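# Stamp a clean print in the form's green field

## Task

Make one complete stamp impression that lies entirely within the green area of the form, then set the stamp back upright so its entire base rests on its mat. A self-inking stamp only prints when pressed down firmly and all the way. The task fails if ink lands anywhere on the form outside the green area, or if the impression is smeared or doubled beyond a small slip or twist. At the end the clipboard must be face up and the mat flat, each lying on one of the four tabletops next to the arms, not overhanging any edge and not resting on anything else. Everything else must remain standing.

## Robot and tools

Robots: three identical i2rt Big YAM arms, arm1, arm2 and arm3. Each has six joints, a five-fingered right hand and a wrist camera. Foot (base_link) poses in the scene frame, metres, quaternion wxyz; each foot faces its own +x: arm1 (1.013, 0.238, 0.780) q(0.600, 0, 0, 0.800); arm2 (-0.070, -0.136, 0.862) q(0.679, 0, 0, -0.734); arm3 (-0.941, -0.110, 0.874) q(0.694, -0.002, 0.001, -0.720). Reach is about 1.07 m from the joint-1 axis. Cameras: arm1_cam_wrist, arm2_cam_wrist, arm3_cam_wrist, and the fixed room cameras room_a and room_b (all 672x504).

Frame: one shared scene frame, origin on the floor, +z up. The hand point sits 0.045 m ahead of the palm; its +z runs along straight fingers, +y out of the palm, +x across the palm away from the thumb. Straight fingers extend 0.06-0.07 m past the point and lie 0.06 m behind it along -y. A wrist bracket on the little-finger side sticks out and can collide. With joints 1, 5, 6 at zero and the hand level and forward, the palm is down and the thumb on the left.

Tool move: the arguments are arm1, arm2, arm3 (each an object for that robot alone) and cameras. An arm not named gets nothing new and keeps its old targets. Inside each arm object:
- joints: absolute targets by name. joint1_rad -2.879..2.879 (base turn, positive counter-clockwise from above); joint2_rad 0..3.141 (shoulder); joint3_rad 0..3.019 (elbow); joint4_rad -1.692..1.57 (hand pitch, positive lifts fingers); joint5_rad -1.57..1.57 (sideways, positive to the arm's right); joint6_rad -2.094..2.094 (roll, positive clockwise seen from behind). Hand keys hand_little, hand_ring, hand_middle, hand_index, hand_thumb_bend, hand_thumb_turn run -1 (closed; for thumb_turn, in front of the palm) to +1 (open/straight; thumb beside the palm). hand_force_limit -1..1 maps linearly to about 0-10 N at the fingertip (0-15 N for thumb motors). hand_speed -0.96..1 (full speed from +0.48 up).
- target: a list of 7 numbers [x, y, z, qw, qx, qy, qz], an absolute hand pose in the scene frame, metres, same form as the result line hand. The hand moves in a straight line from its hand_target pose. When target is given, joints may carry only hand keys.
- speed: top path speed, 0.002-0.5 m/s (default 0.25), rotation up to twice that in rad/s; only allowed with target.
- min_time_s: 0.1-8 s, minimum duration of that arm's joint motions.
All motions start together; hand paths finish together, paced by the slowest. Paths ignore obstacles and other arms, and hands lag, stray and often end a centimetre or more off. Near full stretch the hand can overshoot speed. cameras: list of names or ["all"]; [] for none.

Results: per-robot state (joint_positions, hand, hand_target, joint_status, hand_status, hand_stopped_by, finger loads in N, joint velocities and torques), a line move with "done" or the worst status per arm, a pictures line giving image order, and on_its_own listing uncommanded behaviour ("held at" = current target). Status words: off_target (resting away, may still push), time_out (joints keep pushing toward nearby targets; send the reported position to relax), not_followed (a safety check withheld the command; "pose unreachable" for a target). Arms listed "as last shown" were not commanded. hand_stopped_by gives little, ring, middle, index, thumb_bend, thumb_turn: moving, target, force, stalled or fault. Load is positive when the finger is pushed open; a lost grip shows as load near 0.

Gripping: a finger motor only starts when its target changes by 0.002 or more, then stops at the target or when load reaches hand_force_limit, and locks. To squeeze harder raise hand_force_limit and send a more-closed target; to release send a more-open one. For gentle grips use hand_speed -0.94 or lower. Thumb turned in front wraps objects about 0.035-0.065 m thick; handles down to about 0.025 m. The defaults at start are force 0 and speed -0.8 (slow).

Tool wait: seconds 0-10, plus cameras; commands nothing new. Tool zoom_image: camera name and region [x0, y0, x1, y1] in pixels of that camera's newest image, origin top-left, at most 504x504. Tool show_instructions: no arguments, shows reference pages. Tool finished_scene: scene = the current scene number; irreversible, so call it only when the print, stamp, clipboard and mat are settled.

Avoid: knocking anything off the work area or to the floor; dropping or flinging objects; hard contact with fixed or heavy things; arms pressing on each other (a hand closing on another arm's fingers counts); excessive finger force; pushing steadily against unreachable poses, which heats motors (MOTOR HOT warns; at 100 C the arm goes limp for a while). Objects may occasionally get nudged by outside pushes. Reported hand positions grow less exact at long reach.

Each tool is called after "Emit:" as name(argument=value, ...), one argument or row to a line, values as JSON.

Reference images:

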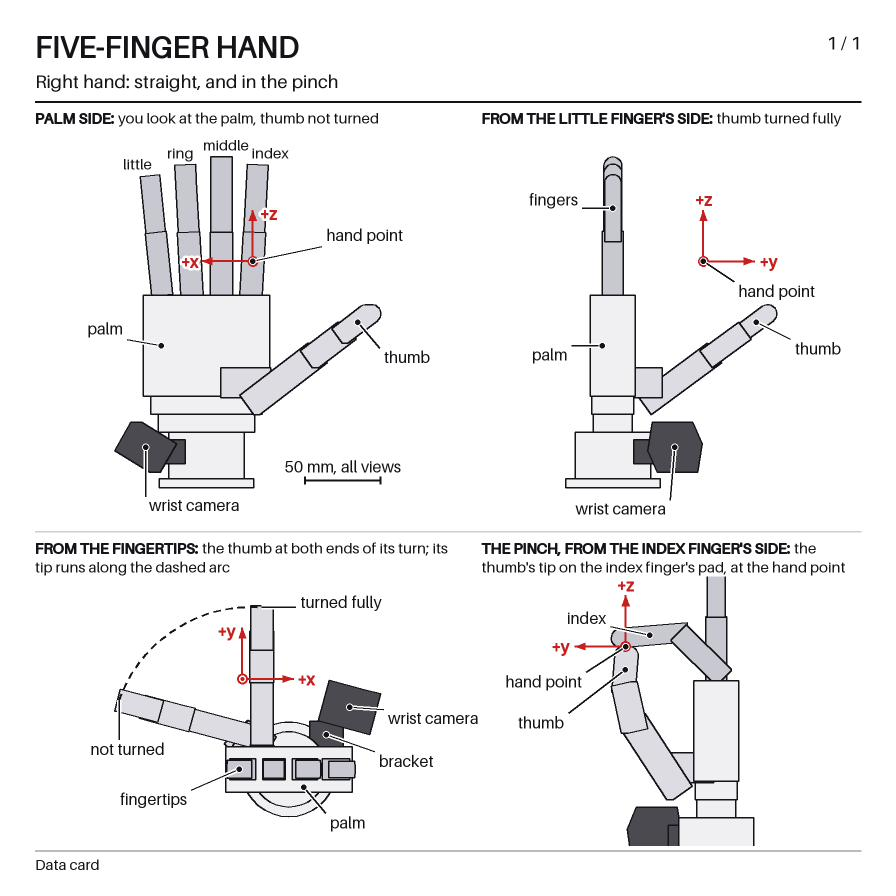

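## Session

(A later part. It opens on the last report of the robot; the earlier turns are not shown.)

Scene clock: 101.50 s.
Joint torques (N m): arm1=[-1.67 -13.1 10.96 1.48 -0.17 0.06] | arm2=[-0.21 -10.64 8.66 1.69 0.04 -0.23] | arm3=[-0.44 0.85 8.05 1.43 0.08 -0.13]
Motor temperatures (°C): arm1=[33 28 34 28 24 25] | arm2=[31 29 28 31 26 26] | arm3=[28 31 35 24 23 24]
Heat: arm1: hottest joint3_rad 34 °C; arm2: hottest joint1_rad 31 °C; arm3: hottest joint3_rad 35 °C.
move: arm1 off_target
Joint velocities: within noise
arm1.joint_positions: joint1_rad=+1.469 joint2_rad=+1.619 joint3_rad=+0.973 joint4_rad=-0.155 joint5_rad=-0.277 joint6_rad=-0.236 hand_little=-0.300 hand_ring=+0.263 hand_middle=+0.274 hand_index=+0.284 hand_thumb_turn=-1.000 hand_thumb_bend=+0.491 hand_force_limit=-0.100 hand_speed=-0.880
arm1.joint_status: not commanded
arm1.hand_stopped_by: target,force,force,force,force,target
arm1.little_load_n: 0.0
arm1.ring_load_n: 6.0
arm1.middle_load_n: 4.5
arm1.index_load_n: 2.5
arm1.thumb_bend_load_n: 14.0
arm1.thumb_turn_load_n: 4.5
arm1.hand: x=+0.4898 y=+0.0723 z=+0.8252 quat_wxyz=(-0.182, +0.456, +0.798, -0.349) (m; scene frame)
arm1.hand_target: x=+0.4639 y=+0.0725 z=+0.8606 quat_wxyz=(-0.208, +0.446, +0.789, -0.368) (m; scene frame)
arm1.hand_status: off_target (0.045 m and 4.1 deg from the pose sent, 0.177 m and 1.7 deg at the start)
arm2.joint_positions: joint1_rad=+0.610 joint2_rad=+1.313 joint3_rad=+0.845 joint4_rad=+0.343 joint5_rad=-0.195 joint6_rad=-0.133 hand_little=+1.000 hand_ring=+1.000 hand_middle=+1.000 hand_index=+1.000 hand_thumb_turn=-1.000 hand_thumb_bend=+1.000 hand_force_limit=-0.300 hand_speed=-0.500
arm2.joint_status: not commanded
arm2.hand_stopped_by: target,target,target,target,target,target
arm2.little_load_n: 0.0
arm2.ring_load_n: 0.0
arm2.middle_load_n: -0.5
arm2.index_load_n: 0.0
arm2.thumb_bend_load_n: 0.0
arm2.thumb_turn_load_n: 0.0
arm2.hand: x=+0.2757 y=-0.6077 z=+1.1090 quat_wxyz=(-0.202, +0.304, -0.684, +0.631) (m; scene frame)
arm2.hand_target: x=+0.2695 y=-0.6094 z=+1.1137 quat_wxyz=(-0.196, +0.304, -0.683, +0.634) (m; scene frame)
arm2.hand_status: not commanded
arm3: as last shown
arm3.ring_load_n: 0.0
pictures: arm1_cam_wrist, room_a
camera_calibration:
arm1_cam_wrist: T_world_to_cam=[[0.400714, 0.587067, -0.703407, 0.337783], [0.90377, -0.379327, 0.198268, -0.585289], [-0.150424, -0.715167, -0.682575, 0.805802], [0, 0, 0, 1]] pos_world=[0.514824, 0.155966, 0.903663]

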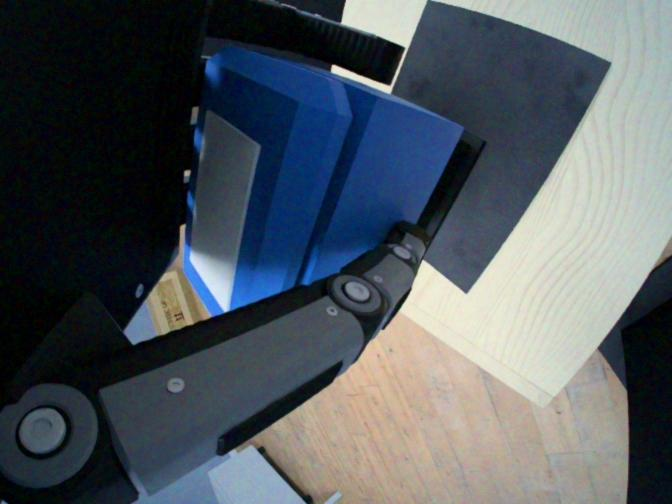

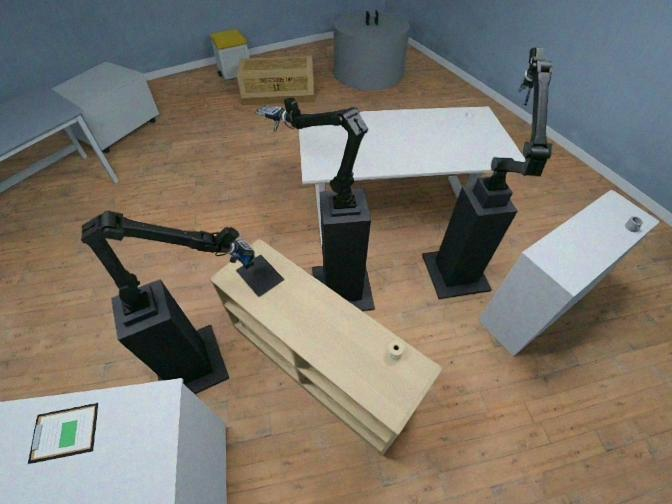

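Emit:
move(
  arm1={"joints": {"joint2_rad": 1.3}, "min_time_s": 1.5},
  cameras=[],
)

Emit:
move(
  arm1={"joints": {"joint1_rad": -0.35}, "min_time_s": 4},
  cameras=["arm1_cam_wrist"],
)

Scene clock: 104.50 s.
Joint torques (N m): arm1=[-1.49 -10.7 12.37 1.87 -0.11 0.07] | arm2=[-0.67 -10.64 8.59 1.68 0.02 -0.21] | arm3=[-0.38 0.85 8.06 1.44 0.08 -0.13]
Motor temperatures (°C): arm1=[33 28 34 28 24 25] | arm2=[31 29 28 31 26 26] | arm3=[28 31 35 24 23 24]
Heat: arm1: hottest joint3_rad 34 °C; arm2: hottest joint1_rad 31 °C; arm3: hottest joint3_rad 35 °C.
move: arm1 done
Joint velocities: within noise
arm1.joint_positions: joint1_rad=+1.469 joint2_rad=+1.320 joint3_rad=+0.973 joint4_rad=-0.157 joint5_rad=-0.277 joint6_rad=-0.236 hand_little=-0.300 hand_ring=+0.263 hand_middle=+0.274 hand_index=+0.284 hand_thumb_turn=-1.000 hand_thumb_bend=+0.491 hand_force_limit=-0.100 hand_speed=-0.880
arm1.joint_status: all done
arm1.hand_stopped_by: target,force,force,force,force,target
arm1.little_load_n: 0.0
arm1.ring_load_n: 5.5
arm1.middle_load_n: 5.0
arm1.index_load_n: 2.0
arm1.thumb_bend_load_n: 14.0
arm1.thumb_turn_load_n: 5.0
arm1.hand: x=+0.4882 y=+0.0720 z=+0.9821 quat_wxyz=(-0.283, +0.406, +0.754, -0.433) (m; scene frame)
arm1.hand_target: x=+0.4733 y=+0.0742 z=+1.0237 quat_wxyz=(-0.310, +0.393, +0.740, -0.449) (m; scene frame)
arm1.hand_status: not commanded
arm2, arm3: as last shown
arm2.middle_load_n: 0.0
pictures: none
No camera images: "cameras" was empty.

Scene clock: 108.93 s.
Joint torques (N m): arm1=[-1.03 -10.58 12.38 1.88 -0.19 0.07] | arm2=[-0.26 -10.64 8.53 1.62 0.02 -0.23] | arm3=[-0.38 0.85 8.06 1.43 0.08 -0.13]
Motor temperatures (°C): arm1=[33 28 35 28 24 25] | arm2=[31 29 28 31 26 26] | arm3=[28 31 35 24 23 24]
Heat: arm1: hottest joint3_rad 35 °C; arm2: hottest joint1_rad 31 °C; arm3: hottest joint3_rad 35 °C.
move: arm1 done
Joint velocities: within noise
arm1.joint_positions: joint1_rad=-0.349 joint2_rad=+1.320 joint3_rad=+0.973 joint4_rad=-0.157 joint5_rad=-0.275 joint6_rad=-0.237 hand_little=-0.300 hand_ring=+0.263 hand_middle=+0.274 hand_index=+0.284 hand_thumb_turn=-1.000 hand_thumb_bend=+0.491 hand_force_limit=-0.100 hand_speed=-0.880
arm1.joint_status: all done
arm1.hand_stopped_by: target,force,force,force,force,target
arm1.little_load_n: 0.0
arm1.ring_load_n: 6.0
arm1.middle_load_n: 4.5
arm1.index_load_n: 2.0
arm1.thumb_bend_load_n: 14.0
arm1.thumb_turn_load_n: 4.5
arm1.hand: x=+0.9799 y=+0.7871 z=+0.9821 quat_wxyz=(-0.515, +0.844, +0.143, -0.041) (m; scene frame)
arm1.hand_target: x=+0.9813 y=+0.8007 z=+1.0238 quat_wxyz=(-0.545, +0.825, +0.148, -0.033) (m; scene frame)
arm1.hand_status: not commanded
arm2, arm3: as last shown
arm3.middle_load_n: -0.5
arm3.thumb_bend_load_n: 0.5
pictures: arm1_cam_wrist
camera_calibration:
arm1_cam_wrist: T_world_to_cam=[[0.487188, -0.305465, -0.818131, 0.562517], [-0.59081, -0.805185, -0.0511893, 1.25648], [-0.643111, 0.508299, -0.572748, 0.909746], [0, 0, 0, 1]] pos_world=[1.05336, 0.721105, 1.04559]

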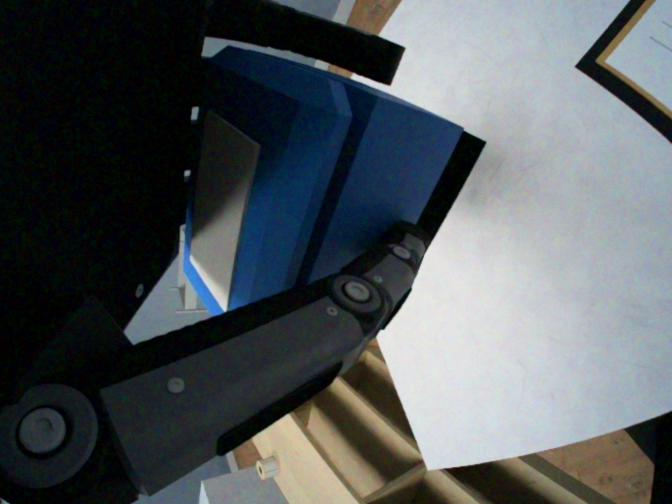

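Emit:
move(
  arm1={"target": [1.195, 0.80, 0.95, 0.3161, -0.6495, 0.6218, -0.3026], "speed": 0.15},
  cameras=["arm1_cam_wrist", "room_a"],
)

Scene clock: 116.40 s.
Joint torques (N m): arm1=[-1.38 -12.04 12.04 0.24 1 0.23] | arm2=[-0.67 -10.34 8.55 1.63 0.03 -0.22] | arm3=[-0.44 0.85 8.08 1.43 0.08 -0.13]
Motor temperatures (°C): arm1=[33 28 35 28 24 25] | arm2=[31 29 28 31 26 26] | arm3=[28 31 35 24 23 24]
Heat: arm1: hottest joint3_rad 35 °C; arm2: hottest joint1_rad 31 °C; arm3: hottest joint3_rad 35 °C.
move: arm1 off_target
Joint velocities: within noise
arm1.joint_positions: joint1_rad=-0.407 joint2_rad=+1.693 joint3_rad=+1.415 joint4_rad=-1.116 joint5_rad=+0.881 joint6_rad=+1.286 hand_little=-0.300 hand_ring=+0.263 hand_middle=+0.274 hand_index=+0.284 hand_thumb_turn=-1.000 hand_thumb_bend=+0.491 hand_force_limit=-0.100 hand_speed=-0.880
arm1.joint_status: not commanded
arm1.hand_stopped_by: target,force,force,force,force,target
arm1.little_load_n: 0.0
arm1.ring_load_n: 6.0
arm1.middle_load_n: 4.5
arm1.index_load_n: 2.0
arm1.thumb_bend_load_n: 14.0
arm1.thumb_turn_load_n: 4.5
arm1.hand: x=+1.1878 y=+0.7796 z=+0.9303 quat_wxyz=(-0.300, +0.662, -0.612, +0.311) (m; scene frame)
arm1.hand_target: x=+1.1946 y=+0.7985 z=+0.9501 quat_wxyz=(-0.317, +0.650, -0.622, +0.302) (m; scene frame)
arm1.hand_status: off_target (0.029 m and 2.8 deg from the pose sent, 0.218 m and 104.9 deg at the start)
arm2, arm3: as last shown
arm3.middle_load_n: 0.0
arm3.index_load_n: 0.5
arm3.thumb_bend_load_n: 0.0
pictures: arm1_cam_wrist, room_a
camera_calibration:
arm1_cam_wrist: T_world_to_cam=[[-0.563815, -0.381146, -0.732694, 1.64445], [-0.635401, 0.76692, 0.0899971, 0.0667298], [0.527615, 0.516296, -0.674581, -0.284455], [0, 0, 0, 1]] pos_world=[1.11965, 0.722461, 1.00698]

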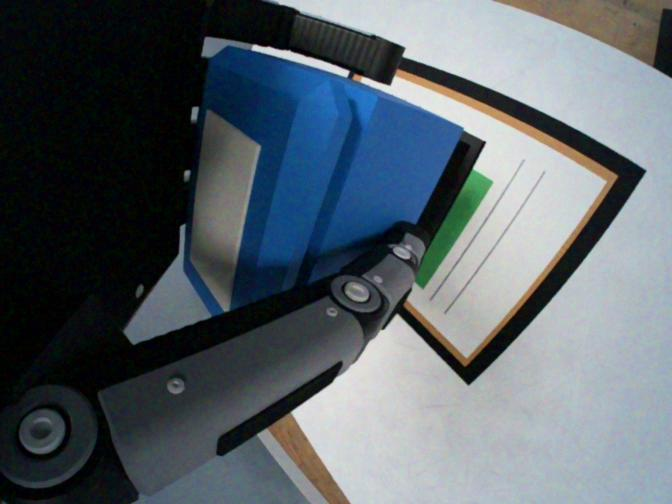

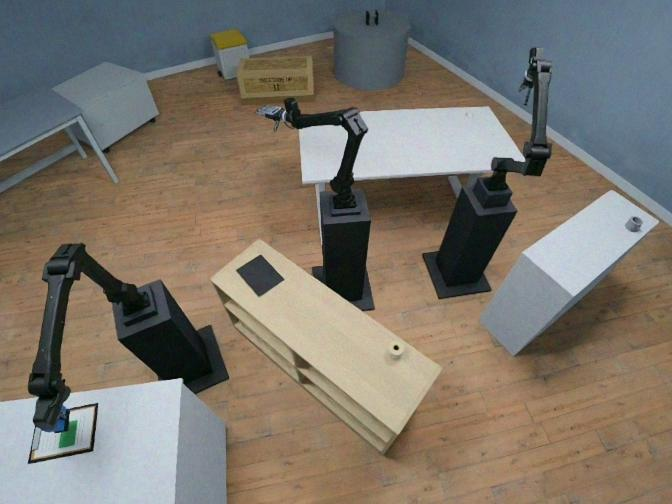

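Emit:
zoom_image(
  camera="arm1_cam_wrist",
  region=[380, 60, 660, 400],
)

Scaled by 1.482 from the camera's 672x504 image, which has a finer 960x720 frame.

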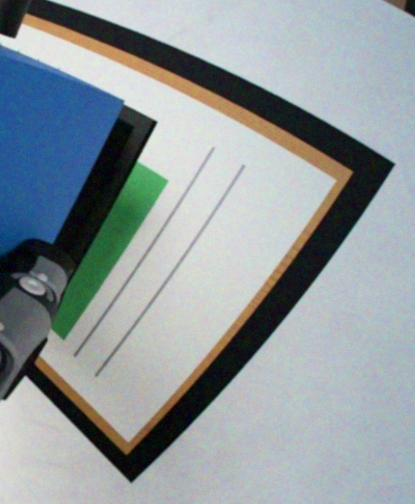

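Emit:
move(
  arm1={"target": [1.218, 0.829, 0.915, 0.3319, -0.6363, 0.6308, -0.2938], "speed": 0.1},
  cameras=["arm1_cam_wrist", "room_a"],
)

Emit:
zoom_image(
  camera="arm1_cam_wrist",
  region=[380, 60, 660, 400],
)

Emit:
zoom_image(
  camera="room_a",
  region=[10, 380, 130, 480],
)

Scene clock: 120.80 s.
Joint torques (N m): arm1=[-1.55 -13.51 11.95 1.48 0.95 0.05] | arm2=[-0.62 -10.7 8.59 1.58 0.04 -0.22] | arm3=[-0.38 0.85 8.06 1.44 0.08 -0.13]
Motor temperatures (°C): arm1=[33 28 36 28 24 25] | arm2=[31 29 28 31 26 26] | arm3=[28 31 35 24 23 24]
Heat: arm1: hottest joint3_rad 36 °C; arm2: hottest joint1_rad 31 °C; arm3: hottest joint3_rad 35 °C.
move: arm1 off_target
Joint velocities: within noise
arm1.joint_positions: joint1_rad=-0.439 joint2_rad=+1.777 joint3_rad=+1.415 joint4_rad=-0.997 joint5_rad=+0.882 joint6_rad=+1.274 hand_little=-0.300 hand_ring=+0.263 hand_middle=+0.274 hand_index=+0.284 hand_thumb_turn=-1.000 hand_thumb_bend=+0.491 hand_force_limit=-0.100 hand_speed=-0.880
arm1.joint_status: not commanded
arm1.hand_stopped_by: target,force,force,force,force,target
arm1.little_load_n: -0.5
arm1.ring_load_n: 6.0
arm1.middle_load_n: 4.5
arm1.index_load_n: 2.5
arm1.thumb_bend_load_n: 14.0
arm1.thumb_turn_load_n: 5.0
arm1.hand: x=+1.2093 y=+0.8015 z=+0.8908 quat_wxyz=(-0.307, +0.650, -0.623, +0.309) (m; scene frame)
arm1.hand_target: x=+1.2175 y=+0.8267 z=+0.9158 quat_wxyz=(-0.332, +0.636, -0.631, +0.294) (m; scene frame)
arm1.hand_status: off_target (0.038 m and 3.9 deg from the pose sent, 0.060 m and 5.5 deg at the start)
arm2, arm3: as last shown
arm3.index_load_n: 0.0
pictures: arm1_cam_wrist, room_a
camera_calibration:
arm1_cam_wrist: T_world_to_cam=[[-0.568112, -0.348915, -0.745323, 1.62653], [-0.617249, 0.779662, 0.1055, 0.0210811], [0.54429, 0.519986, -0.658303, -0.371342], [0, 0, 0, 1]] pos_world=[1.13918, 0.744178, 0.965613]

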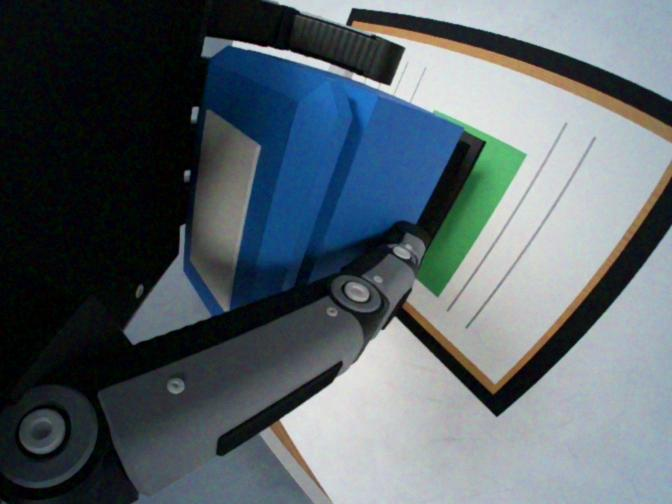

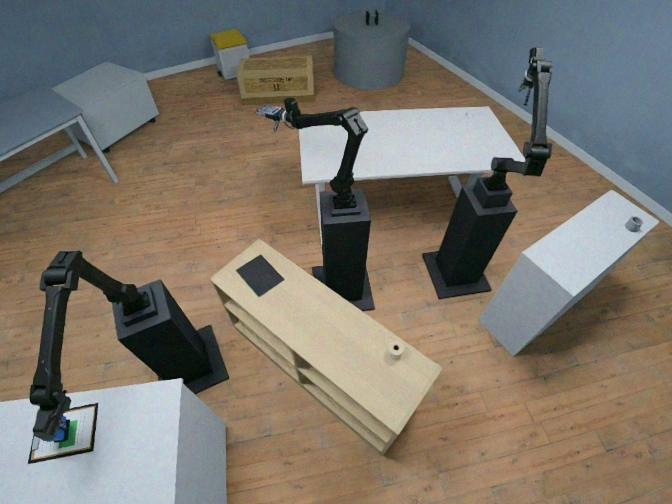

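Scaled by 1.482 from the camera's 672x504 image, which has a finer 960x720 frame.

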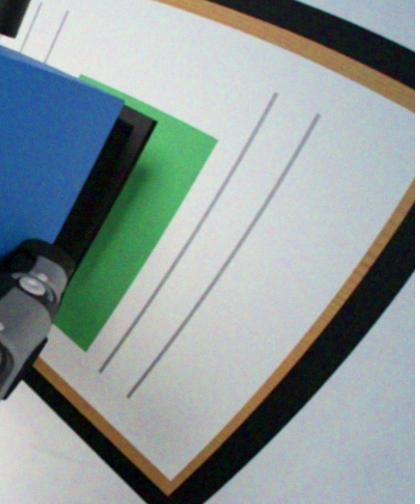

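Scaled by 4.200 from the camera's 672x504 image, which has a finer 960x720 frame.

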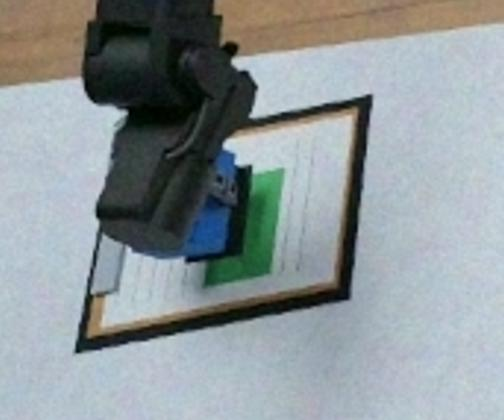

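Emit:
move(
  arm1={"target": [1.219, 0.835, 0.888, 0.3355, -0.6345, 0.6332, -0.2895], "speed": 0.08},
  cameras=["arm1_cam_wrist", "room_a"],
)

Emit:
zoom_image(
  camera="arm1_cam_wrist",
  region=[380, 60, 660, 400],
)

Emit:
zoom_image(
  camera="room_a",
  region=[10, 380, 130, 480],
)

Scene clock: 123.13 s.
Joint torques (N m): arm1=[-1.38 -13.86 9.91 1.58 0.84 0.06] | arm2=[-0.5 -10.4 8.54 1.62 0.05 -0.23] | arm3=[-0.38 0.85 8.06 1.44 0.08 -0.13]
Motor temperatures (°C): arm1=[33 28 36 28 24 25] | arm2=[31 29 28 31 26 26] | arm3=[28 31 35 24 23 24]
Heat: arm1: hottest joint3_rad 36 °C; arm2: hottest joint1_rad 31 °C; arm3: hottest joint3_rad 35 °C.
move: arm1 off_target
Joint velocities: within noise
arm1.joint_positions: joint1_rad=-0.439 joint2_rad=+1.811 joint3_rad=+1.415 joint4_rad=-0.923 joint5_rad=+0.881 joint6_rad=+1.273 hand_little=-0.300 hand_ring=+0.263 hand_middle=+0.274 hand_index=+0.284 hand_thumb_turn=-1.000 hand_thumb_bend=+0.491 hand_force_limit=-0.100 hand_speed=-0.880
arm1.joint_status: not commanded
arm1.hand_stopped_by: target,force,force,force,force,target
arm1.little_load_n: 0.0
arm1.ring_load_n: 6.0
arm1.middle_load_n: 4.5
arm1.index_load_n: 2.0
arm1.thumb_bend_load_n: 14.5
arm1.thumb_turn_load_n: 5.0
arm1.hand: x=+1.2116 y=+0.8180 z=+0.8762 quat_wxyz=(-0.321, +0.644, -0.628, +0.298) (m; scene frame)
arm1.hand_target: x=+1.2188 y=+0.8341 z=+0.8884 quat_wxyz=(-0.336, +0.634, -0.633, +0.290) (m; scene frame)
arm1.hand_status: off_target (0.022 m and 2.3 deg from the pose sent, 0.035 m and 4.5 deg at the start)
arm2: as last shown
arm2.middle_load_n: -0.5
arm3.joint_positions: joint1_rad=-0.218 joint2_rad=+0.610 joint3_rad=+1.345 joint4_rad=-1.409 joint5_rad=+0.224 joint6_rad=-1.278 hand_little=+1.000 hand_ring=+1.000 hand_middle=+1.000 hand_index=+1.000 hand_thumb_turn=+1.000 hand_thumb_bend=+1.000 hand_force_limit=+0.000 hand_speed=-0.800
arm3.joint_status: not commanded
arm3.hand_stopped_by: target,target,target,target,target,target
arm3.little_load_n: 0.0
arm3.ring_load_n: 0.0
arm3.middle_load_n: 0.0
arm3.index_load_n: 0.0
arm3.thumb_bend_load_n: 0.0
arm3.thumb_turn_load_n: 0.0
arm3.hand: x=-1.0789 y=-0.2818 z=+1.3395 quat_wxyz=(+0.373, +0.397, -0.804, +0.240) (m; scene frame)
arm3.hand_target: x=-1.0787 y=-0.2813 z=+1.3496 quat_wxyz=(+0.380, +0.393, -0.800, +0.248) (m; scene frame)
arm3.hand_status: not commanded
pictures: arm1_cam_wrist, room_a
camera_calibration:
arm1_cam_wrist: T_world_to_cam=[[-0.564539, -0.320059, -0.760828, 1.60836], [-0.618241, 0.77468, 0.132852, -0.00753312], [0.546877, 0.545375, -0.63521, -0.434926], [0, 0, 0, 1]] pos_world=[1.14118, 0.757804, 0.948417]

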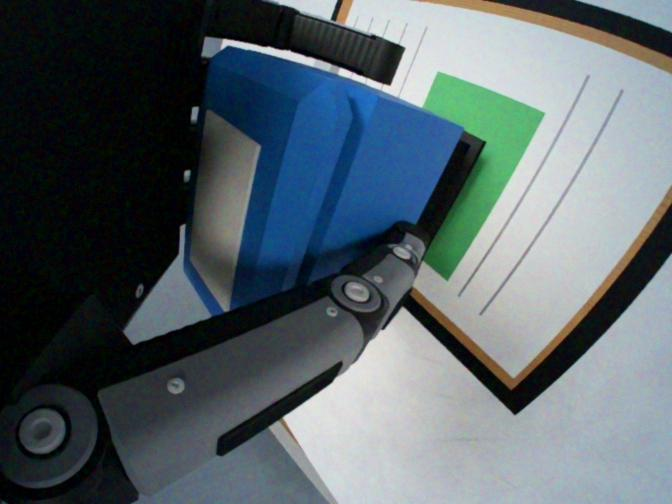

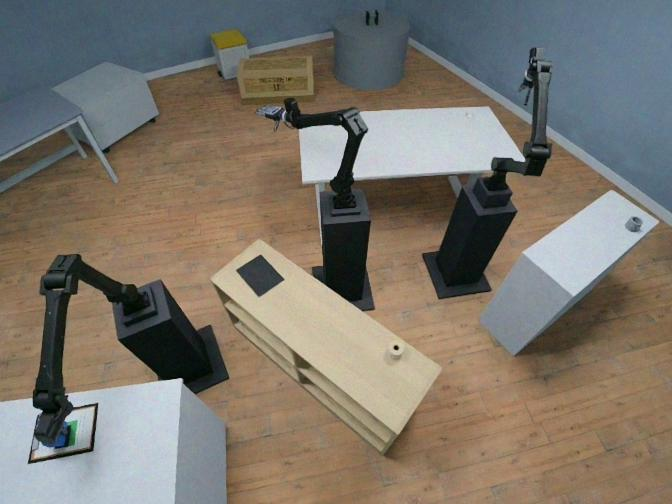

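Scaled by 1.482 from the camera's 672x504 image, which has a finer 960x720 frame.

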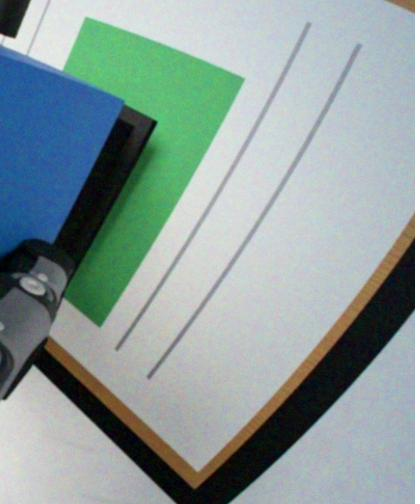

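Scaled by 4.200 from the camera's 672x504 image, which has a finer 960x720 frame.

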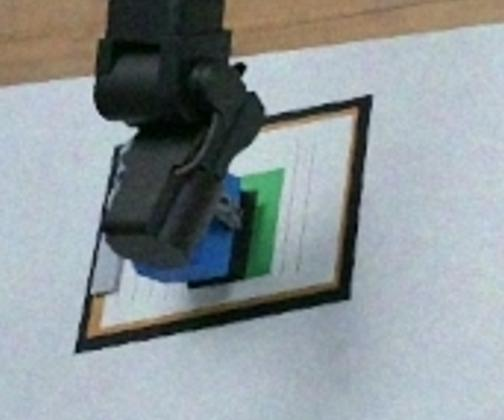

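Emit:
move(
  arm1={"target": [1.217, 0.823, 0.885, 0.3277, -0.6405, 0.6286, -0.2947], "speed": 0.05},
  cameras=["arm1_cam_wrist"],
)

Emit:
zoom_image(
  camera="arm1_cam_wrist",
  region=[380, 60, 660, 400],
)

Scene clock: 125.27 s.
Joint torques (N m): arm1=[-1.61 -14.97 7.92 1.33 0.81 0.06] | arm2=[-0.32 -10.7 8.66 1.62 0.04 -0.25] | arm3=[-0.44 0.85 8.05 1.43 0.08 -0.13]
Motor temperatures (°C): arm1=[33 29 36 28 24 25] | arm2=[31 29 28 31 26 26] | arm3=[28 31 35 24 23 24]
Heat: arm1: hottest joint3_rad 36 °C; arm2: hottest joint1_rad 31 °C; arm3: hottest joint3_rad 35 °C.
move: arm1 off_target
Joint velocities: within noise
arm1.joint_positions: joint1_rad=-0.439 joint2_rad=+1.811 joint3_rad=+1.415 joint4_rad=-0.923 joint5_rad=+0.879 joint6_rad=+1.265 hand_little=-0.300 hand_ring=+0.263 hand_middle=+0.274 hand_index=+0.284 hand_thumb_turn=-1.000 hand_thumb_bend=+0.491 hand_force_limit=-0.100 hand_speed=-0.880
arm1.joint_status: not commanded
arm1.hand_stopped_by: target,force,force,force,force,target
arm1.little_load_n: 0.0
arm1.ring_load_n: 6.5
arm1.middle_load_n: 4.5
arm1.index_load_n: 2.0
arm1.thumb_bend_load_n: 14.0
arm1.thumb_turn_load_n: 4.5
arm1.hand: x=+1.2113 y=+0.8176 z=+0.8759 quat_wxyz=(-0.319, +0.646, -0.625, +0.299) (m; scene frame)
arm1.hand_target: x=+1.2170 y=+0.8228 z=+0.8851 quat_wxyz=(-0.328, +0.641, -0.629, +0.295) (m; scene frame)
arm1.hand_status: off_target (0.012 m and 1.4 deg from the pose sent, 0.011 m and 1.0 deg at the start)
arm2, arm3: as last shown
arm2.middle_load_n: 0.0
arm2.index_load_n: -0.5
arm3.little_load_n: -0.5
pictures: arm1_cam_wrist
camera_calibration:
arm1_cam_wrist: T_world_to_cam=[[-0.563332, -0.328044, -0.758317, 1.61067], [-0.622353, 0.77215, 0.128301, 0.00376059], [0.543446, 0.544216, -0.639136, -0.426177], [0, 0, 0, 1]] pos_world=[1.14129, 0.757401, 0.948533]

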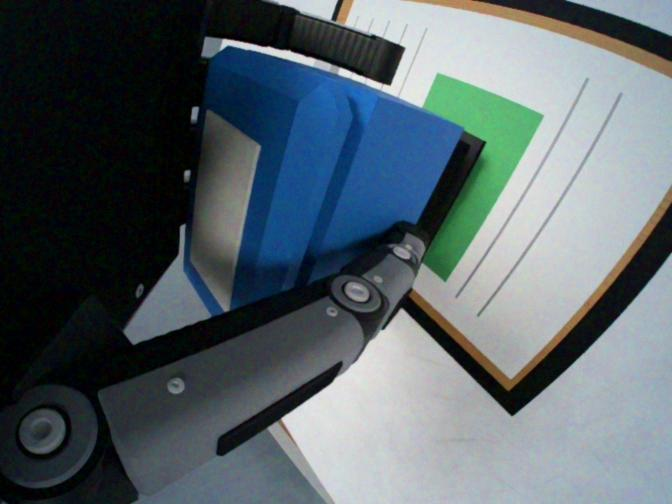

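Scaled by 1.482 from the camera's 672x504 image, which has a finer 960x720 frame.

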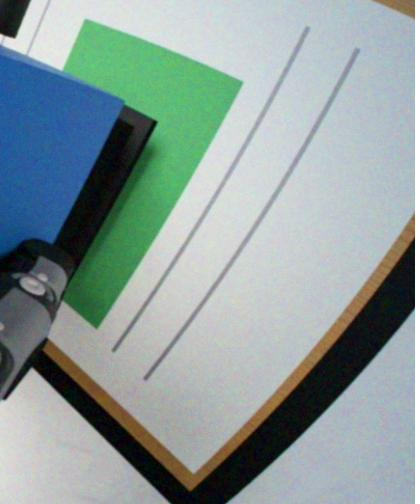

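Emit:
move(
  arm1={"target": [1.215, 0.808, 0.878, 0.3277, -0.6405, 0.6286, -0.2947], "speed": 0.05},
  cameras=["arm1_cam_wrist"],
)

Emit:
zoom_image(
  camera="arm1_cam_wrist",
  region=[380, 60, 660, 400],
)

Scene clock: 126.60 s.
Joint torques (N m): arm1=[-1.55 -16.62 6.52 1.48 0.82 0.06] | arm2=[-0.79 -10.81 8.5 1.59 0.04 -0.25] | arm3=[-0.44 0.91 8.06 1.43 0.08 -0.13]
Motor temperatures (°C): arm1=[33 29 36 28 24 25] | arm2=[31 29 28 31 26 26] | arm3=[28 31 35 24 23 24]
Heat: arm1: hottest joint3_rad 36 °C; arm2: hottest joint1_rad 31 °C; arm3: hottest joint3_rad 35 °C.
move: arm1 off_target
Joint velocities: within noise
arm1.joint_positions: joint1_rad=-0.439 joint2_rad=+1.810 joint3_rad=+1.371 joint4_rad=-0.896 joint5_rad=+0.879 joint6_rad=+1.264 hand_little=-0.300 hand_ring=+0.263 hand_middle=+0.274 hand_index=+0.284 hand_thumb_turn=-1.000 hand_thumb_bend=+0.491 hand_force_limit=-0.100 hand_speed=-0.880
arm1.joint_status: not commanded
arm1.hand_stopped_by: target,force,force,force,force,target
arm1.little_load_n: 0.0
arm1.ring_load_n: 6.0
arm1.middle_load_n: 4.5
arm1.index_load_n: 2.5
arm1.thumb_bend_load_n: 14.5
arm1.thumb_turn_load_n: 5.0
arm1.hand: x=+1.2097 y=+0.8068 z=+0.8598 quat_wxyz=(-0.313, +0.649, -0.623, +0.303) (m; scene frame)
arm1.hand_target: x=+1.2149 y=+0.8079 z=+0.8778 quat_wxyz=(-0.328, +0.641, -0.629, +0.295) (m; scene frame)
arm1.hand_status: off_target (0.019 m and 2.3 deg from the pose sent, 0.011 m and 1.4 deg at the start)
arm2, arm3: as last shown
arm2.ring_load_n: -0.5
arm2.index_load_n: 0.0
arm3.little_load_n: 0.0
pictures: arm1_cam_wrist
camera_calibration:
arm1_cam_wrist: T_world_to_cam=[[-0.565358, -0.340194, -0.751424, 1.6005], [-0.622147, 0.774006, 0.117675, 0.0205493], [0.541575, 0.534024, -0.649242, -0.410571], [0, 0, 0, 1]] pos_world=[1.14, 0.74783, 0.933676]

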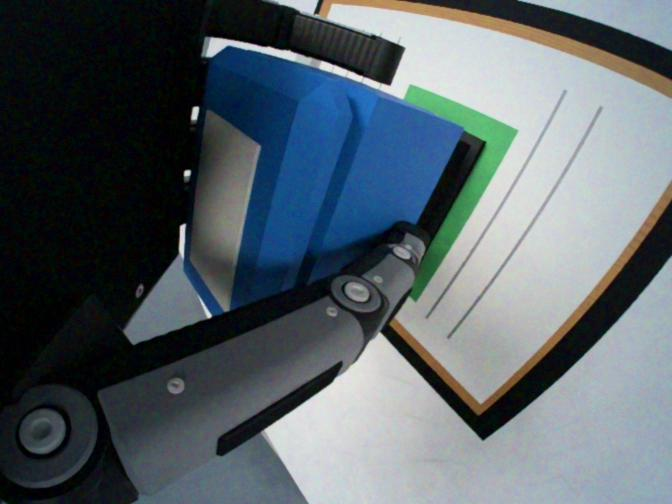

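Scaled by 1.482 from the camera's 672x504 image, which has a finer 960x720 frame.

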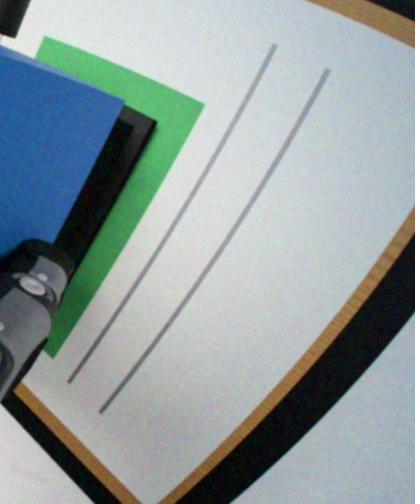

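Emit:
move(
  arm1={"target": [1.2145, 0.808, 0.869, 0.3277, -0.6405, 0.6286, -0.2947], "speed": 0.05},
  cameras=["arm1_cam_wrist"],
)

Scene clock: 128.83 s.
Joint torques (N m): arm1=[-1.61 -16.15 6.17 1.74 0.83 0.11] | arm2=[-0.67 -10.17 8.44 1.59 0.06 -0.22] | arm3=[-0.44 0.91 8.05 1.44 0.08 -0.13]
Motor temperatures (°C): arm1=[33 29 35 28 24 25] | arm2=[31 28 28 31 26 26] | arm3=[28 31 35 24 23 24]
Heat: arm1: hottest joint3_rad 35 °C; arm2: hottest joint1_rad 31 °C; arm3: hottest joint3_rad 35 °C.
move: arm1 off_target
Joint velocities: within noise
arm1.joint_positions: joint1_rad=-0.439 joint2_rad=+1.810 joint3_rad=+1.363 joint4_rad=-0.880 joint5_rad=+0.879 joint6_rad=+1.261 hand_little=-0.300 hand_ring=+0.263 hand_middle=+0.274 hand_index=+0.284 hand_thumb_turn=-1.000 hand_thumb_bend=+0.491 hand_force_limit=-0.100 hand_speed=-0.880
arm1.joint_status: not commanded
arm1.hand_stopped_by: target,force,force,force,force,target
arm1.little_load_n: 0.0
arm1.ring_load_n: 6.5
arm1.middle_load_n: 4.5
arm1.index_load_n: 2.0
arm1.thumb_bend_load_n: 14.0
arm1.thumb_turn_load_n: 3.5
arm1.hand: x=+1.2098 y=+0.8076 z=+0.8579 quat_wxyz=(-0.316, +0.649, -0.623, +0.301) (m; scene frame)
arm1.hand_target: x=+1.2144 y=+0.8080 z=+0.8689 quat_wxyz=(-0.328, +0.641, -0.629, +0.295) (m; scene frame)
arm1.hand_status: off_target (0.012 m and 1.9 deg from the pose sent, 0.010 m and 2.3 deg at the start)
arm2.joint_positions: joint1_rad=+0.610 joint2_rad=+1.313 joint3_rad=+0.845 joint4_rad=+0.343 joint5_rad=-0.195 joint6_rad=-0.133 hand_little=+1.000 hand_ring=+1.000 hand_middle=+1.000 hand_index=+1.000 hand_thumb_turn=-1.000 hand_thumb_bend=+1.000 hand_force_limit=-0.300 hand_speed=-0.500
arm2.joint_status: not commanded
arm2.hand_stopped_by: target,target,target,target,target,target
arm2.little_load_n: 0.0
arm2.ring_load_n: 0.0
arm2.middle_load_n: 0.0
arm2.index_load_n: 0.0
arm2.thumb_bend_load_n: 0.0
arm2.thumb_turn_load_n: 0.0
arm2.hand: x=+0.2757 y=-0.6077 z=+1.1090 quat_wxyz=(-0.202, +0.304, -0.684, +0.631) (m; scene frame)
arm2.hand_target: x=+0.2695 y=-0.6094 z=+1.1137 quat_wxyz=(-0.196, +0.304, -0.683, +0.634) (m; scene frame)
arm2.hand_status: not commanded
arm3: as last shown
pictures: arm1_cam_wrist
camera_calibration:
arm1_cam_wrist: T_world_to_cam=[[-0.563552, -0.336307, -0.754524, 1.59672], [-0.62383, 0.772005, 0.121837, 0.0202948], [0.541522, 0.539356, -0.644863, -0.420299], [0, 0, 0, 1]] pos_world=[1.1401, 0.748012, 0.931257]

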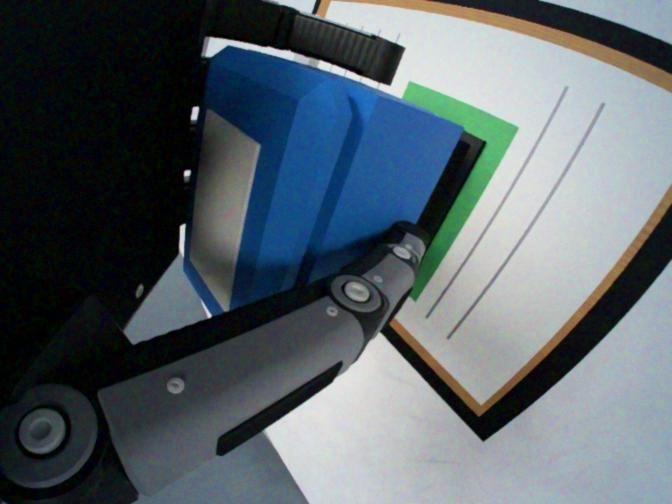

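Emit:
move(
  arm1={"target": [1.214, 0.8075, 0.856, 0.3277, -0.6405, 0.6286, -0.2947], "speed": 0.04},
  cameras=["arm1_cam_wrist"],
)

Emit:
move(
  arm1={"target": [1.214, 0.8075, 0.846, 0.3277, -0.6405, 0.6286, -0.2947], "speed": 0.04},
  cameras=["arm1_cam_wrist"],
)

Scene clock: 130.77 s.
Joint torques (N m): arm1=[-1.49 -14.45 5.97 1.99 0.63 0.18] | arm2=[-0.67 -10.87 8.53 1.59 0.04 -0.22] | arm3=[-0.44 0.85 8.06 1.43 0.08 -0.13]
Motor temperatures (°C): arm1=[33 29 35 28 24 25] | arm2=[31 28 28 31 26 26] | arm3=[28 31 35 24 23 24]
Heat: arm1: hottest joint3_rad 35 °C; arm2: hottest joint1_rad 31 °C; arm3: hottest joint3_rad 35 °C.
move: arm1 done
Joint velocities: within noise
arm1.joint_positions: joint1_rad=-0.439 joint2_rad=+1.804 joint3_rad=+1.347 joint4_rad=-0.855 joint5_rad=+0.884 joint6_rad=+1.256 hand_little=-0.300 hand_ring=+0.263 hand_middle=+0.274 hand_index=+0.284 hand_thumb_turn=-1.000 hand_thumb_bend=+0.491 hand_force_limit=-0.100 hand_speed=-0.880
arm1.joint_status: not commanded
arm1.hand_stopped_by: target,force,force,force,force,target
arm1.little_load_n: 0.0
arm1.ring_load_n: 7.0
arm1.middle_load_n: 4.5
arm1.index_load_n: 1.0
arm1.thumb_bend_load_n: 14.0
arm1.thumb_turn_load_n: 1.5
arm1.hand: x=+1.2106 y=+0.8067 z=+0.8569 quat_wxyz=(-0.322, +0.647, -0.623, +0.300) (m; scene frame)
arm1.hand_target: x=+1.2139 y=+0.8075 z=+0.8560 quat_wxyz=(-0.328, +0.641, -0.629, +0.295) (m; scene frame)
arm1.hand_status: done (0.004 m and 1.3 deg from the pose sent, 0.005 m and 1.9 deg at the start)
arm2, arm3: as last shown
pictures: arm1_cam_wrist
camera_calibration:
arm1_cam_wrist: T_world_to_cam=[[-0.557473, -0.329609, -0.761959, 1.58967], [-0.626093, 0.769641, 0.125137, 0.0233471], [0.545189, 0.546818, -0.63542, -0.439432], [0, 0, 0, 1]] pos_world=[1.14039, 0.746289, 0.929115]

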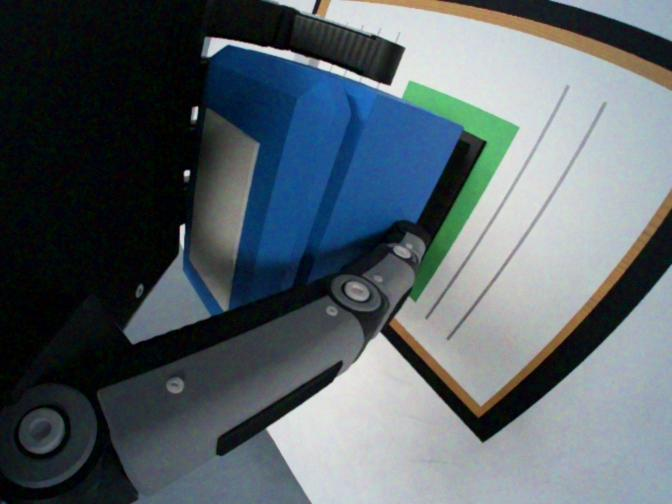

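Scene clock: 131.73 s.
Joint torques (N m): arm1=[-1.38 -13.33 5.74 2.26 0.5 0.24] | arm2=[-0.67 -10.7 8.66 1.61 0.04 -0.23] | arm3=[-0.38 0.85 8.06 1.44 0.08 -0.13]
Motor temperatures (°C): arm1=[33 29 35 28 24 25] | arm2=[31 28 28 31 26 26] | arm3=[28 31 35 24 23 24]
Heat: arm1: hottest joint3_rad 35 °C; arm2: hottest joint1_rad 31 °C; arm3: hottest joint3_rad 35 °C.
move: arm1 done
Joint velocities: within noise
arm1.joint_positions: joint1_rad=-0.439 joint2_rad=+1.801 joint3_rad=+1.337 joint4_rad=-0.837 joint5_rad=+0.886 joint6_rad=+1.250 hand_little=-0.300 hand_ring=+0.263 hand_middle=+0.274 hand_index=+0.284 hand_thumb_turn=-1.000 hand_thumb_bend=+0.491 hand_force_limit=-0.100 hand_speed=-0.880
arm1.joint_status: not commanded
arm1.hand_stopped_by: target,force,force,force,force,target
arm1.little_load_n: 0.0
arm1.ring_load_n: 7.0
arm1.middle_load_n: 3.0
arm1.index_load_n: 0.5
arm1.thumb_bend_load_n: 14.5
arm1.thumb_turn_load_n: -0.5
arm1.hand: x=+1.2109 y=+0.8066 z=+0.8560 quat_wxyz=(-0.325, +0.646, -0.622, +0.299) (m; scene frame)
arm1.hand_target: x=+1.2138 y=+0.8073 z=+0.8460 quat_wxyz=(-0.327, +0.641, -0.629, +0.295) (m; scene frame)
arm1.hand_status: done (0.010 m and 1.1 deg from the pose sent, 0.011 m and 1.3 deg at the start)
arm2, arm3: as last shown
pictures: arm1_cam_wrist
camera_calibration:
arm1_cam_wrist: T_world_to_cam=[[-0.553266, -0.326974, -0.766149, 1.58543], [-0.62906, 0.766918, 0.126966, 0.0279472], [0.546059, 0.5522, -0.629996, -0.450215], [0, 0, 0, 1]] pos_world=[1.14059, 0.74557, 0.927491]

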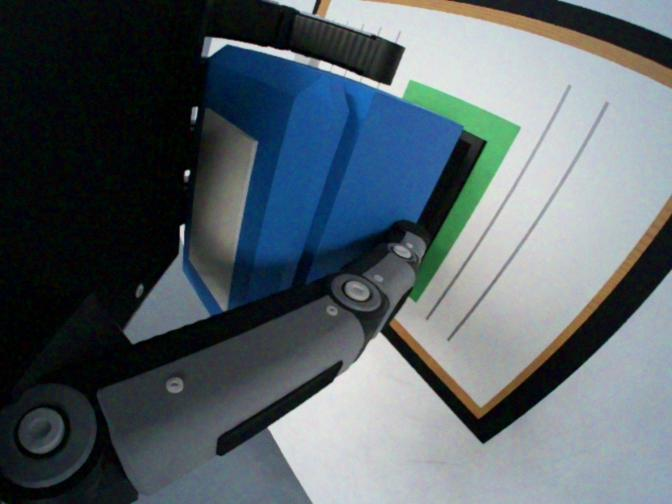

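Emit:
move(
  arm1={"target": [1.2125, 0.8068, 0.826, 0.3161, -0.6495, 0.6218, -0.3026], "speed": 0.04},
  cameras=["arm1_cam_wrist"],
)

Scene clock: 133.07 s.
Joint torques (N m): arm1=[-1.32 -11.11 5.59 2.43 0.45 0.26] | arm2=[-0.5 -10.23 8.42 1.59 0.03 -0.23] | arm3=[-0.38 0.91 8.06 1.43 0.08 -0.13]
Motor temperatures (°C): arm1=[33 29 35 28 24 25] | arm2=[31 28 28 31 26 26] | arm3=[28 31 35 24 23 24]
Heat: arm1: hottest joint3_rad 35 °C; arm2: hottest joint1_rad 31 °C; arm3: hottest joint3_rad 35 °C.
move: arm1 off_target
Joint velocities: within noise
arm1.joint_positions: joint1_rad=-0.439 joint2_rad=+1.801 joint3_rad=+1.337 joint4_rad=-0.832 joint5_rad=+0.887 joint6_rad=+1.238 hand_little=-0.300 hand_ring=+0.263 hand_middle=+0.274 hand_index=+0.284 hand_thumb_turn=-1.000 hand_thumb_bend=+0.491 hand_force_limit=-0.100 hand_speed=-0.880
arm1.joint_status: not commanded
arm1.hand_stopped_by: target,force,force,force,force,target
arm1.little_load_n: 0.5
arm1.ring_load_n: 7.5
arm1.middle_load_n: 2.5
arm1.index_load_n: 0.5
arm1.thumb_bend_load_n: 15.0
arm1.thumb_turn_load_n: -1.0
arm1.hand: x=+1.2110 y=+0.8071 z=+0.8561 quat_wxyz=(-0.326, +0.649, -0.619, +0.300) (m; scene frame)
arm1.hand_target: x=+1.2120 y=+0.8053 z=+0.8267 quat_wxyz=(-0.316, +0.650, -0.622, +0.303) (m; scene frame)
arm1.hand_status: off_target (0.030 m and 1.2 deg from the pose sent, 0.030 m and 1.2 deg at the start)
arm2, arm3: as last shown
pictures: arm1_cam_wrist
camera_calibration:
arm1_cam_wrist: T_world_to_cam=[[-0.549654, -0.334378, -0.765553, 1.58683], [-0.634662, 0.763035, 0.122399, 0.0414717], [0.543216, 0.553145, -0.631622, -0.44636], [0, 0, 0, 1]] pos_world=[1.141, 0.745859, 0.927797]

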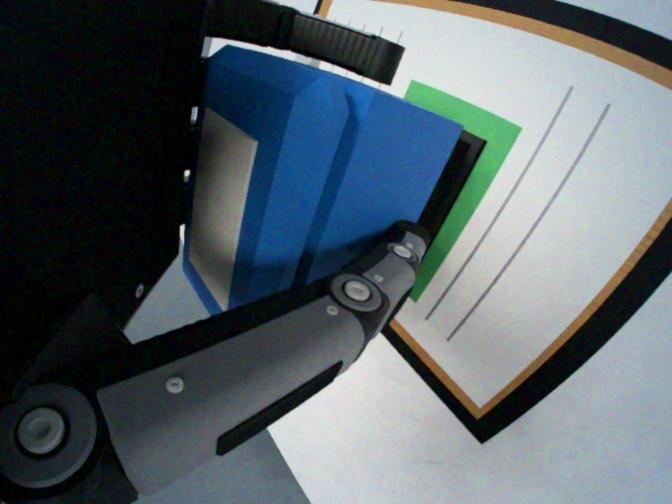

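Emit:
move(
  arm1={"target": [1.2125, 0.8065, 0.79, 0.312, -0.6515, 0.6195, -0.3045], "speed": 0.06},
  cameras=["arm1_cam_wrist"],
)

Scene clock: 134.33 s.
Joint torques (N m): arm1=[-1.26 -9.05 5.44 2.59 0.16 0.28] | arm2=[-0.26 -10.4 8.61 1.63 0.05 -0.21] | arm3=[-0.44 0.85 8.05 1.43 0.08 -0.13]
Motor temperatures (°C): arm1=[33 29 35 28 24 25] | arm2=[31 28 28 31 26 26] | arm3=[28 31 35 24 23 24]
Heat: arm1: hottest joint3_rad 35 °C; arm2: hottest joint1_rad 31 °C; arm3: hottest joint3_rad 35 °C.
move: arm1 off_target
Joint velocities: within noise
arm1.joint_positions: joint1_rad=-0.439 joint2_rad=+1.823 joint3_rad=+1.305 joint4_rad=-0.765 joint5_rad=+0.892 joint6_rad=+1.237 hand_little=-0.300 hand_ring=+0.263 hand_middle=+0.273 hand_index=+0.284 hand_thumb_turn=-1.000 hand_thumb_bend=+0.491 hand_force_limit=-0.100 hand_speed=-0.880
arm1.joint_status: not commanded
arm1.hand_stopped_by: target,force,force,force,force,target
arm1.little_load_n: 0.0
arm1.ring_load_n: 6.0
arm1.middle_load_n: 1.0
arm1.index_load_n: 0.5
arm1.thumb_bend_load_n: 16.5
arm1.thumb_turn_load_n: -2.0
arm1.hand: x=+1.2120 y=+0.8074 z=+0.8356 quat_wxyz=(-0.331, +0.646, -0.619, +0.299) (m; scene frame)
arm1.hand_target: x=+1.2115 y=+0.8034 z=+0.7921 quat_wxyz=(-0.312, +0.652, -0.620, +0.305) (m; scene frame)
arm1.hand_status: off_target (0.046 m and 2.3 deg from the pose sent, 0.066 m and 1.7 deg at the start)
arm2, arm3: as last shown
arm2.ring_load_n: -0.5
pictures: arm1_cam_wrist
camera_calibration:
arm1_cam_wrist: T_world_to_cam=[[-0.544394, -0.326304, -0.772761, 1.56493], [-0.635114, 0.762138, 0.125606, 0.0429485], [0.547965, 0.559171, -0.622144, -0.478621], [0, 0, 0, 1]] pos_world=[1.14149, 0.745543, 0.906155]

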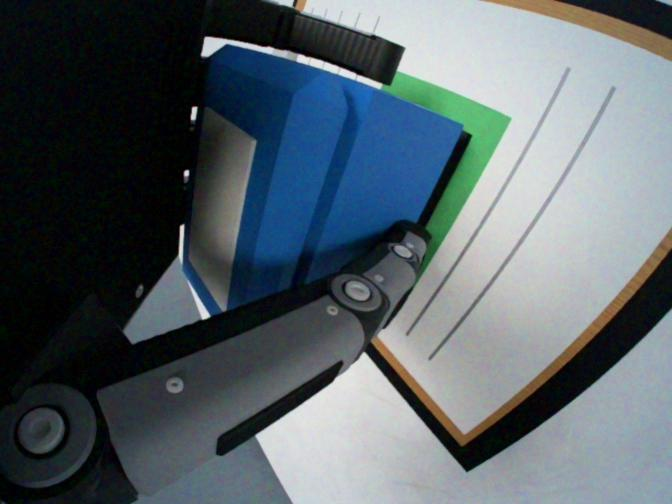

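Emit:
move(
  arm1={"target": [1.2125, 0.8065, 0.752, 0.309, -0.653, 0.6175, -0.306], "speed": 0.06},
  cameras=["arm1_cam_wrist"],
)

Scene clock: 135.77 s.
Joint torques (N m): arm1=[-1.32 -6.3 4.46 3.44 -0.37 0.44] | arm2=[-0.5 -10.7 8.51 1.51 0.03 -0.22] | arm3=[-0.38 0.85 8.06 1.44 0.08 -0.13]
Motor temperatures (°C): arm1=[33 29 35 28 24 25] | arm2=[31 28 29 31 26 26] | arm3=[28 31 35 24 23 24]
Heat: arm1: hottest joint3_rad 35 °C; arm2: hottest joint1_rad 31 °C; arm3: hottest joint3_rad 35 °C.
move: arm1 off_target
Joint velocities: within noise
arm1.joint_positions: joint1_rad=-0.439 joint2_rad=+1.829 joint3_rad=+1.282 joint4_rad=-0.711 joint5_rad=+0.904 joint6_rad=+1.222 hand_little=-0.300 hand_ring=+0.263 hand_middle=+0.273 hand_index=+0.284 hand_thumb_turn=-1.000 hand_thumb_bend=+0.493 hand_force_limit=-0.100 hand_speed=-0.880
arm1.joint_status: not commanded
arm1.hand_stopped_by: target,force,force,force,force,target
arm1.little_load_n: 0.0
arm1.ring_load_n: 0.5
arm1.middle_load_n: 0.5
arm1.index_load_n: 0.5
arm1.thumb_bend_load_n: 24.0
arm1.thumb_turn_load_n: -3.5
arm1.hand: x=+1.2141 y=+0.8082 z=+0.8277 quat_wxyz=(-0.340, +0.643, -0.617, +0.300) (m; scene frame)
arm1.hand_target: x=+1.2102 y=+0.7980 z=+0.7574 quat_wxyz=(-0.309, +0.654, -0.619, +0.307) (m; scene frame)
arm1.hand_status: off_target (0.076 m and 3.8 deg from the pose sent, 0.083 m and 2.7 deg at the start)
arm2: as last shown
arm2.ring_load_n: 0.0
arm3.joint_positions: joint1_rad=-0.218 joint2_rad=+0.610 joint3_rad=+1.345 joint4_rad=-1.409 joint5_rad=+0.224 joint6_rad=-1.278 hand_little=+1.000 hand_ring=+1.000 hand_middle=+1.000 hand_index=+1.000 hand_thumb_turn=+1.000 hand_thumb_bend=+1.000 hand_force_limit=+0.000 hand_speed=-0.800
arm3.joint_status: not commanded
arm3.hand_stopped_by: target,target,target,target,target,target
arm3.little_load_n: 0.0
arm3.ring_load_n: 0.0
arm3.middle_load_n: 0.0
arm3.index_load_n: 0.0
arm3.thumb_bend_load_n: 0.0
arm3.thumb_turn_load_n: 0.0
arm3.hand: x=-1.0789 y=-0.2818 z=+1.3395 quat_wxyz=(+0.373, +0.397, -0.804, +0.240) (m; scene frame)
arm3.hand_target: x=-1.0787 y=-0.2813 z=+1.3496 quat_wxyz=(+0.380, +0.393, -0.800, +0.248) (m; scene frame)
arm3.hand_status: not commanded
pictures: arm1_cam_wrist
camera_calibration:
arm1_cam_wrist: T_world_to_cam=[[-0.530256, -0.320741, -0.784827, 1.54854], [-0.641177, 0.75736, 0.123686, 0.0575196], [0.554725, 0.568798, -0.607246, -0.513352], [0, 0, 0, 1]] pos_world=[1.14277, 0.745109, 0.896487]

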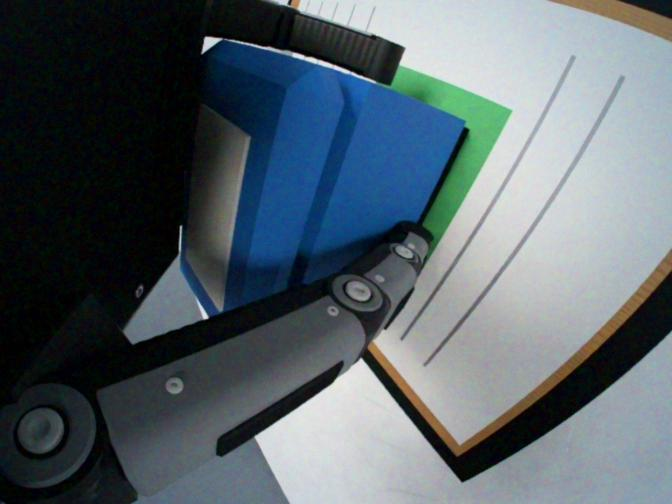

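Emit:
zoom_image(
  camera="arm1_cam_wrist",
  region=[380, 60, 520, 260],
)

Scaled by 2.520 from the camera's 672x504 image, which has a finer 960x720 frame.

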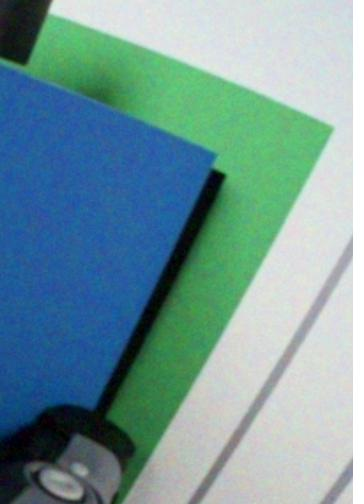

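Emit:
move(
  arm1={"target": [1.2115, 0.8055, 0.731, 0.2990, -0.6575, 0.6290, -0.2880], "speed": 0.06},
  cameras=["arm1_cam_wrist"],
)

Emit:
zoom_image(
  camera="arm1_cam_wrist",
  region=[380, 60, 520, 260],
)

Scene clock: 138.50 s.
Joint torques (N m): arm1=[-1.67 -4.66 3.78 3.88 -1.47 0.61] | arm2=[-0.73 -10.4 8.5 1.59 0.04 -0.23] | arm3=[-0.38 0.91 8.06 1.44 0.08 -0.13]
Motor temperatures (°C): arm1=[33 29 35 28 24 25] | arm2=[31 28 29 31 26 26] | arm3=[28 31 35 24 23 24]
Heat: arm1: hottest joint3_rad 35 °C; arm2: hottest joint1_rad 31 °C; arm3: hottest joint3_rad 35 °C.
move: arm1 off_target
Joint velocities: within noise
arm1.joint_positions: joint1_rad=-0.446 joint2_rad=+1.821 joint3_rad=+1.268 joint4_rad=-0.683 joint5_rad=+0.881 joint6_rad=+1.214 hand_little=-0.300 hand_ring=+0.263 hand_middle=+0.273 hand_index=+0.284 hand_thumb_turn=-1.000 hand_thumb_bend=+0.494 hand_force_limit=-0.100 hand_speed=-0.880
arm1.joint_status: not commanded
arm1.hand_stopped_by: target,force,force,force,force,target
arm1.little_load_n: -1.5
arm1.ring_load_n: 1.0
arm1.middle_load_n: 0.5
arm1.index_load_n: 1.5
arm1.thumb_bend_load_n: 29.0
arm1.thumb_turn_load_n: -2.5
arm1.hand: x=+1.2145 y=+0.8085 z=+0.8263 quat_wxyz=(-0.341, +0.644, -0.621, +0.288) (m; scene frame)
arm1.hand_target: x=+1.2081 y=+0.7930 z=+0.7398 quat_wxyz=(-0.297, +0.656, -0.630, +0.290) (m; scene frame)
arm1.hand_status: off_target (0.095 m and 5.2 deg from the pose sent, 0.097 m and 5.4 deg at the start)
arm2, arm3: as last shown
arm3.thumb_bend_load_n: 0.5
pictures: arm1_cam_wrist
camera_calibration:
arm1_cam_wrist: T_world_to_cam=[[-0.542369, -0.309078, -0.781221, 1.55006], [-0.642169, 0.752085, 0.148281, 0.0428428], [0.541714, 0.582099, -0.606388, -0.510222], [0, 0, 0, 1]] pos_world=[1.14461, 0.743867, 0.895193]

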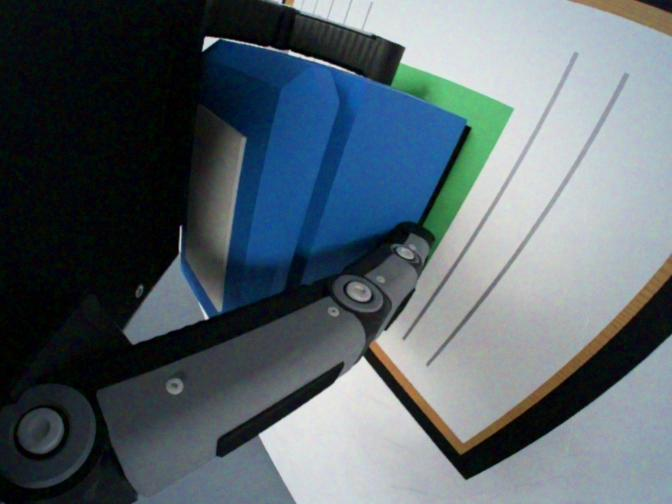

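Scaled by 2.520 from the camera's 672x504 image, which has a finer 960x720 frame.

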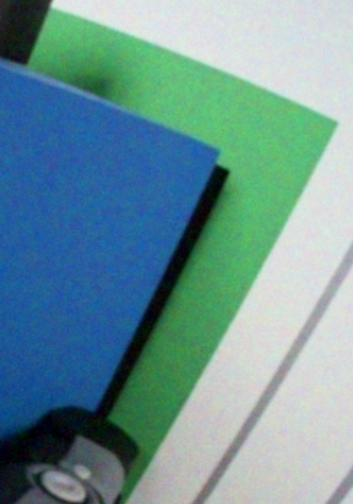

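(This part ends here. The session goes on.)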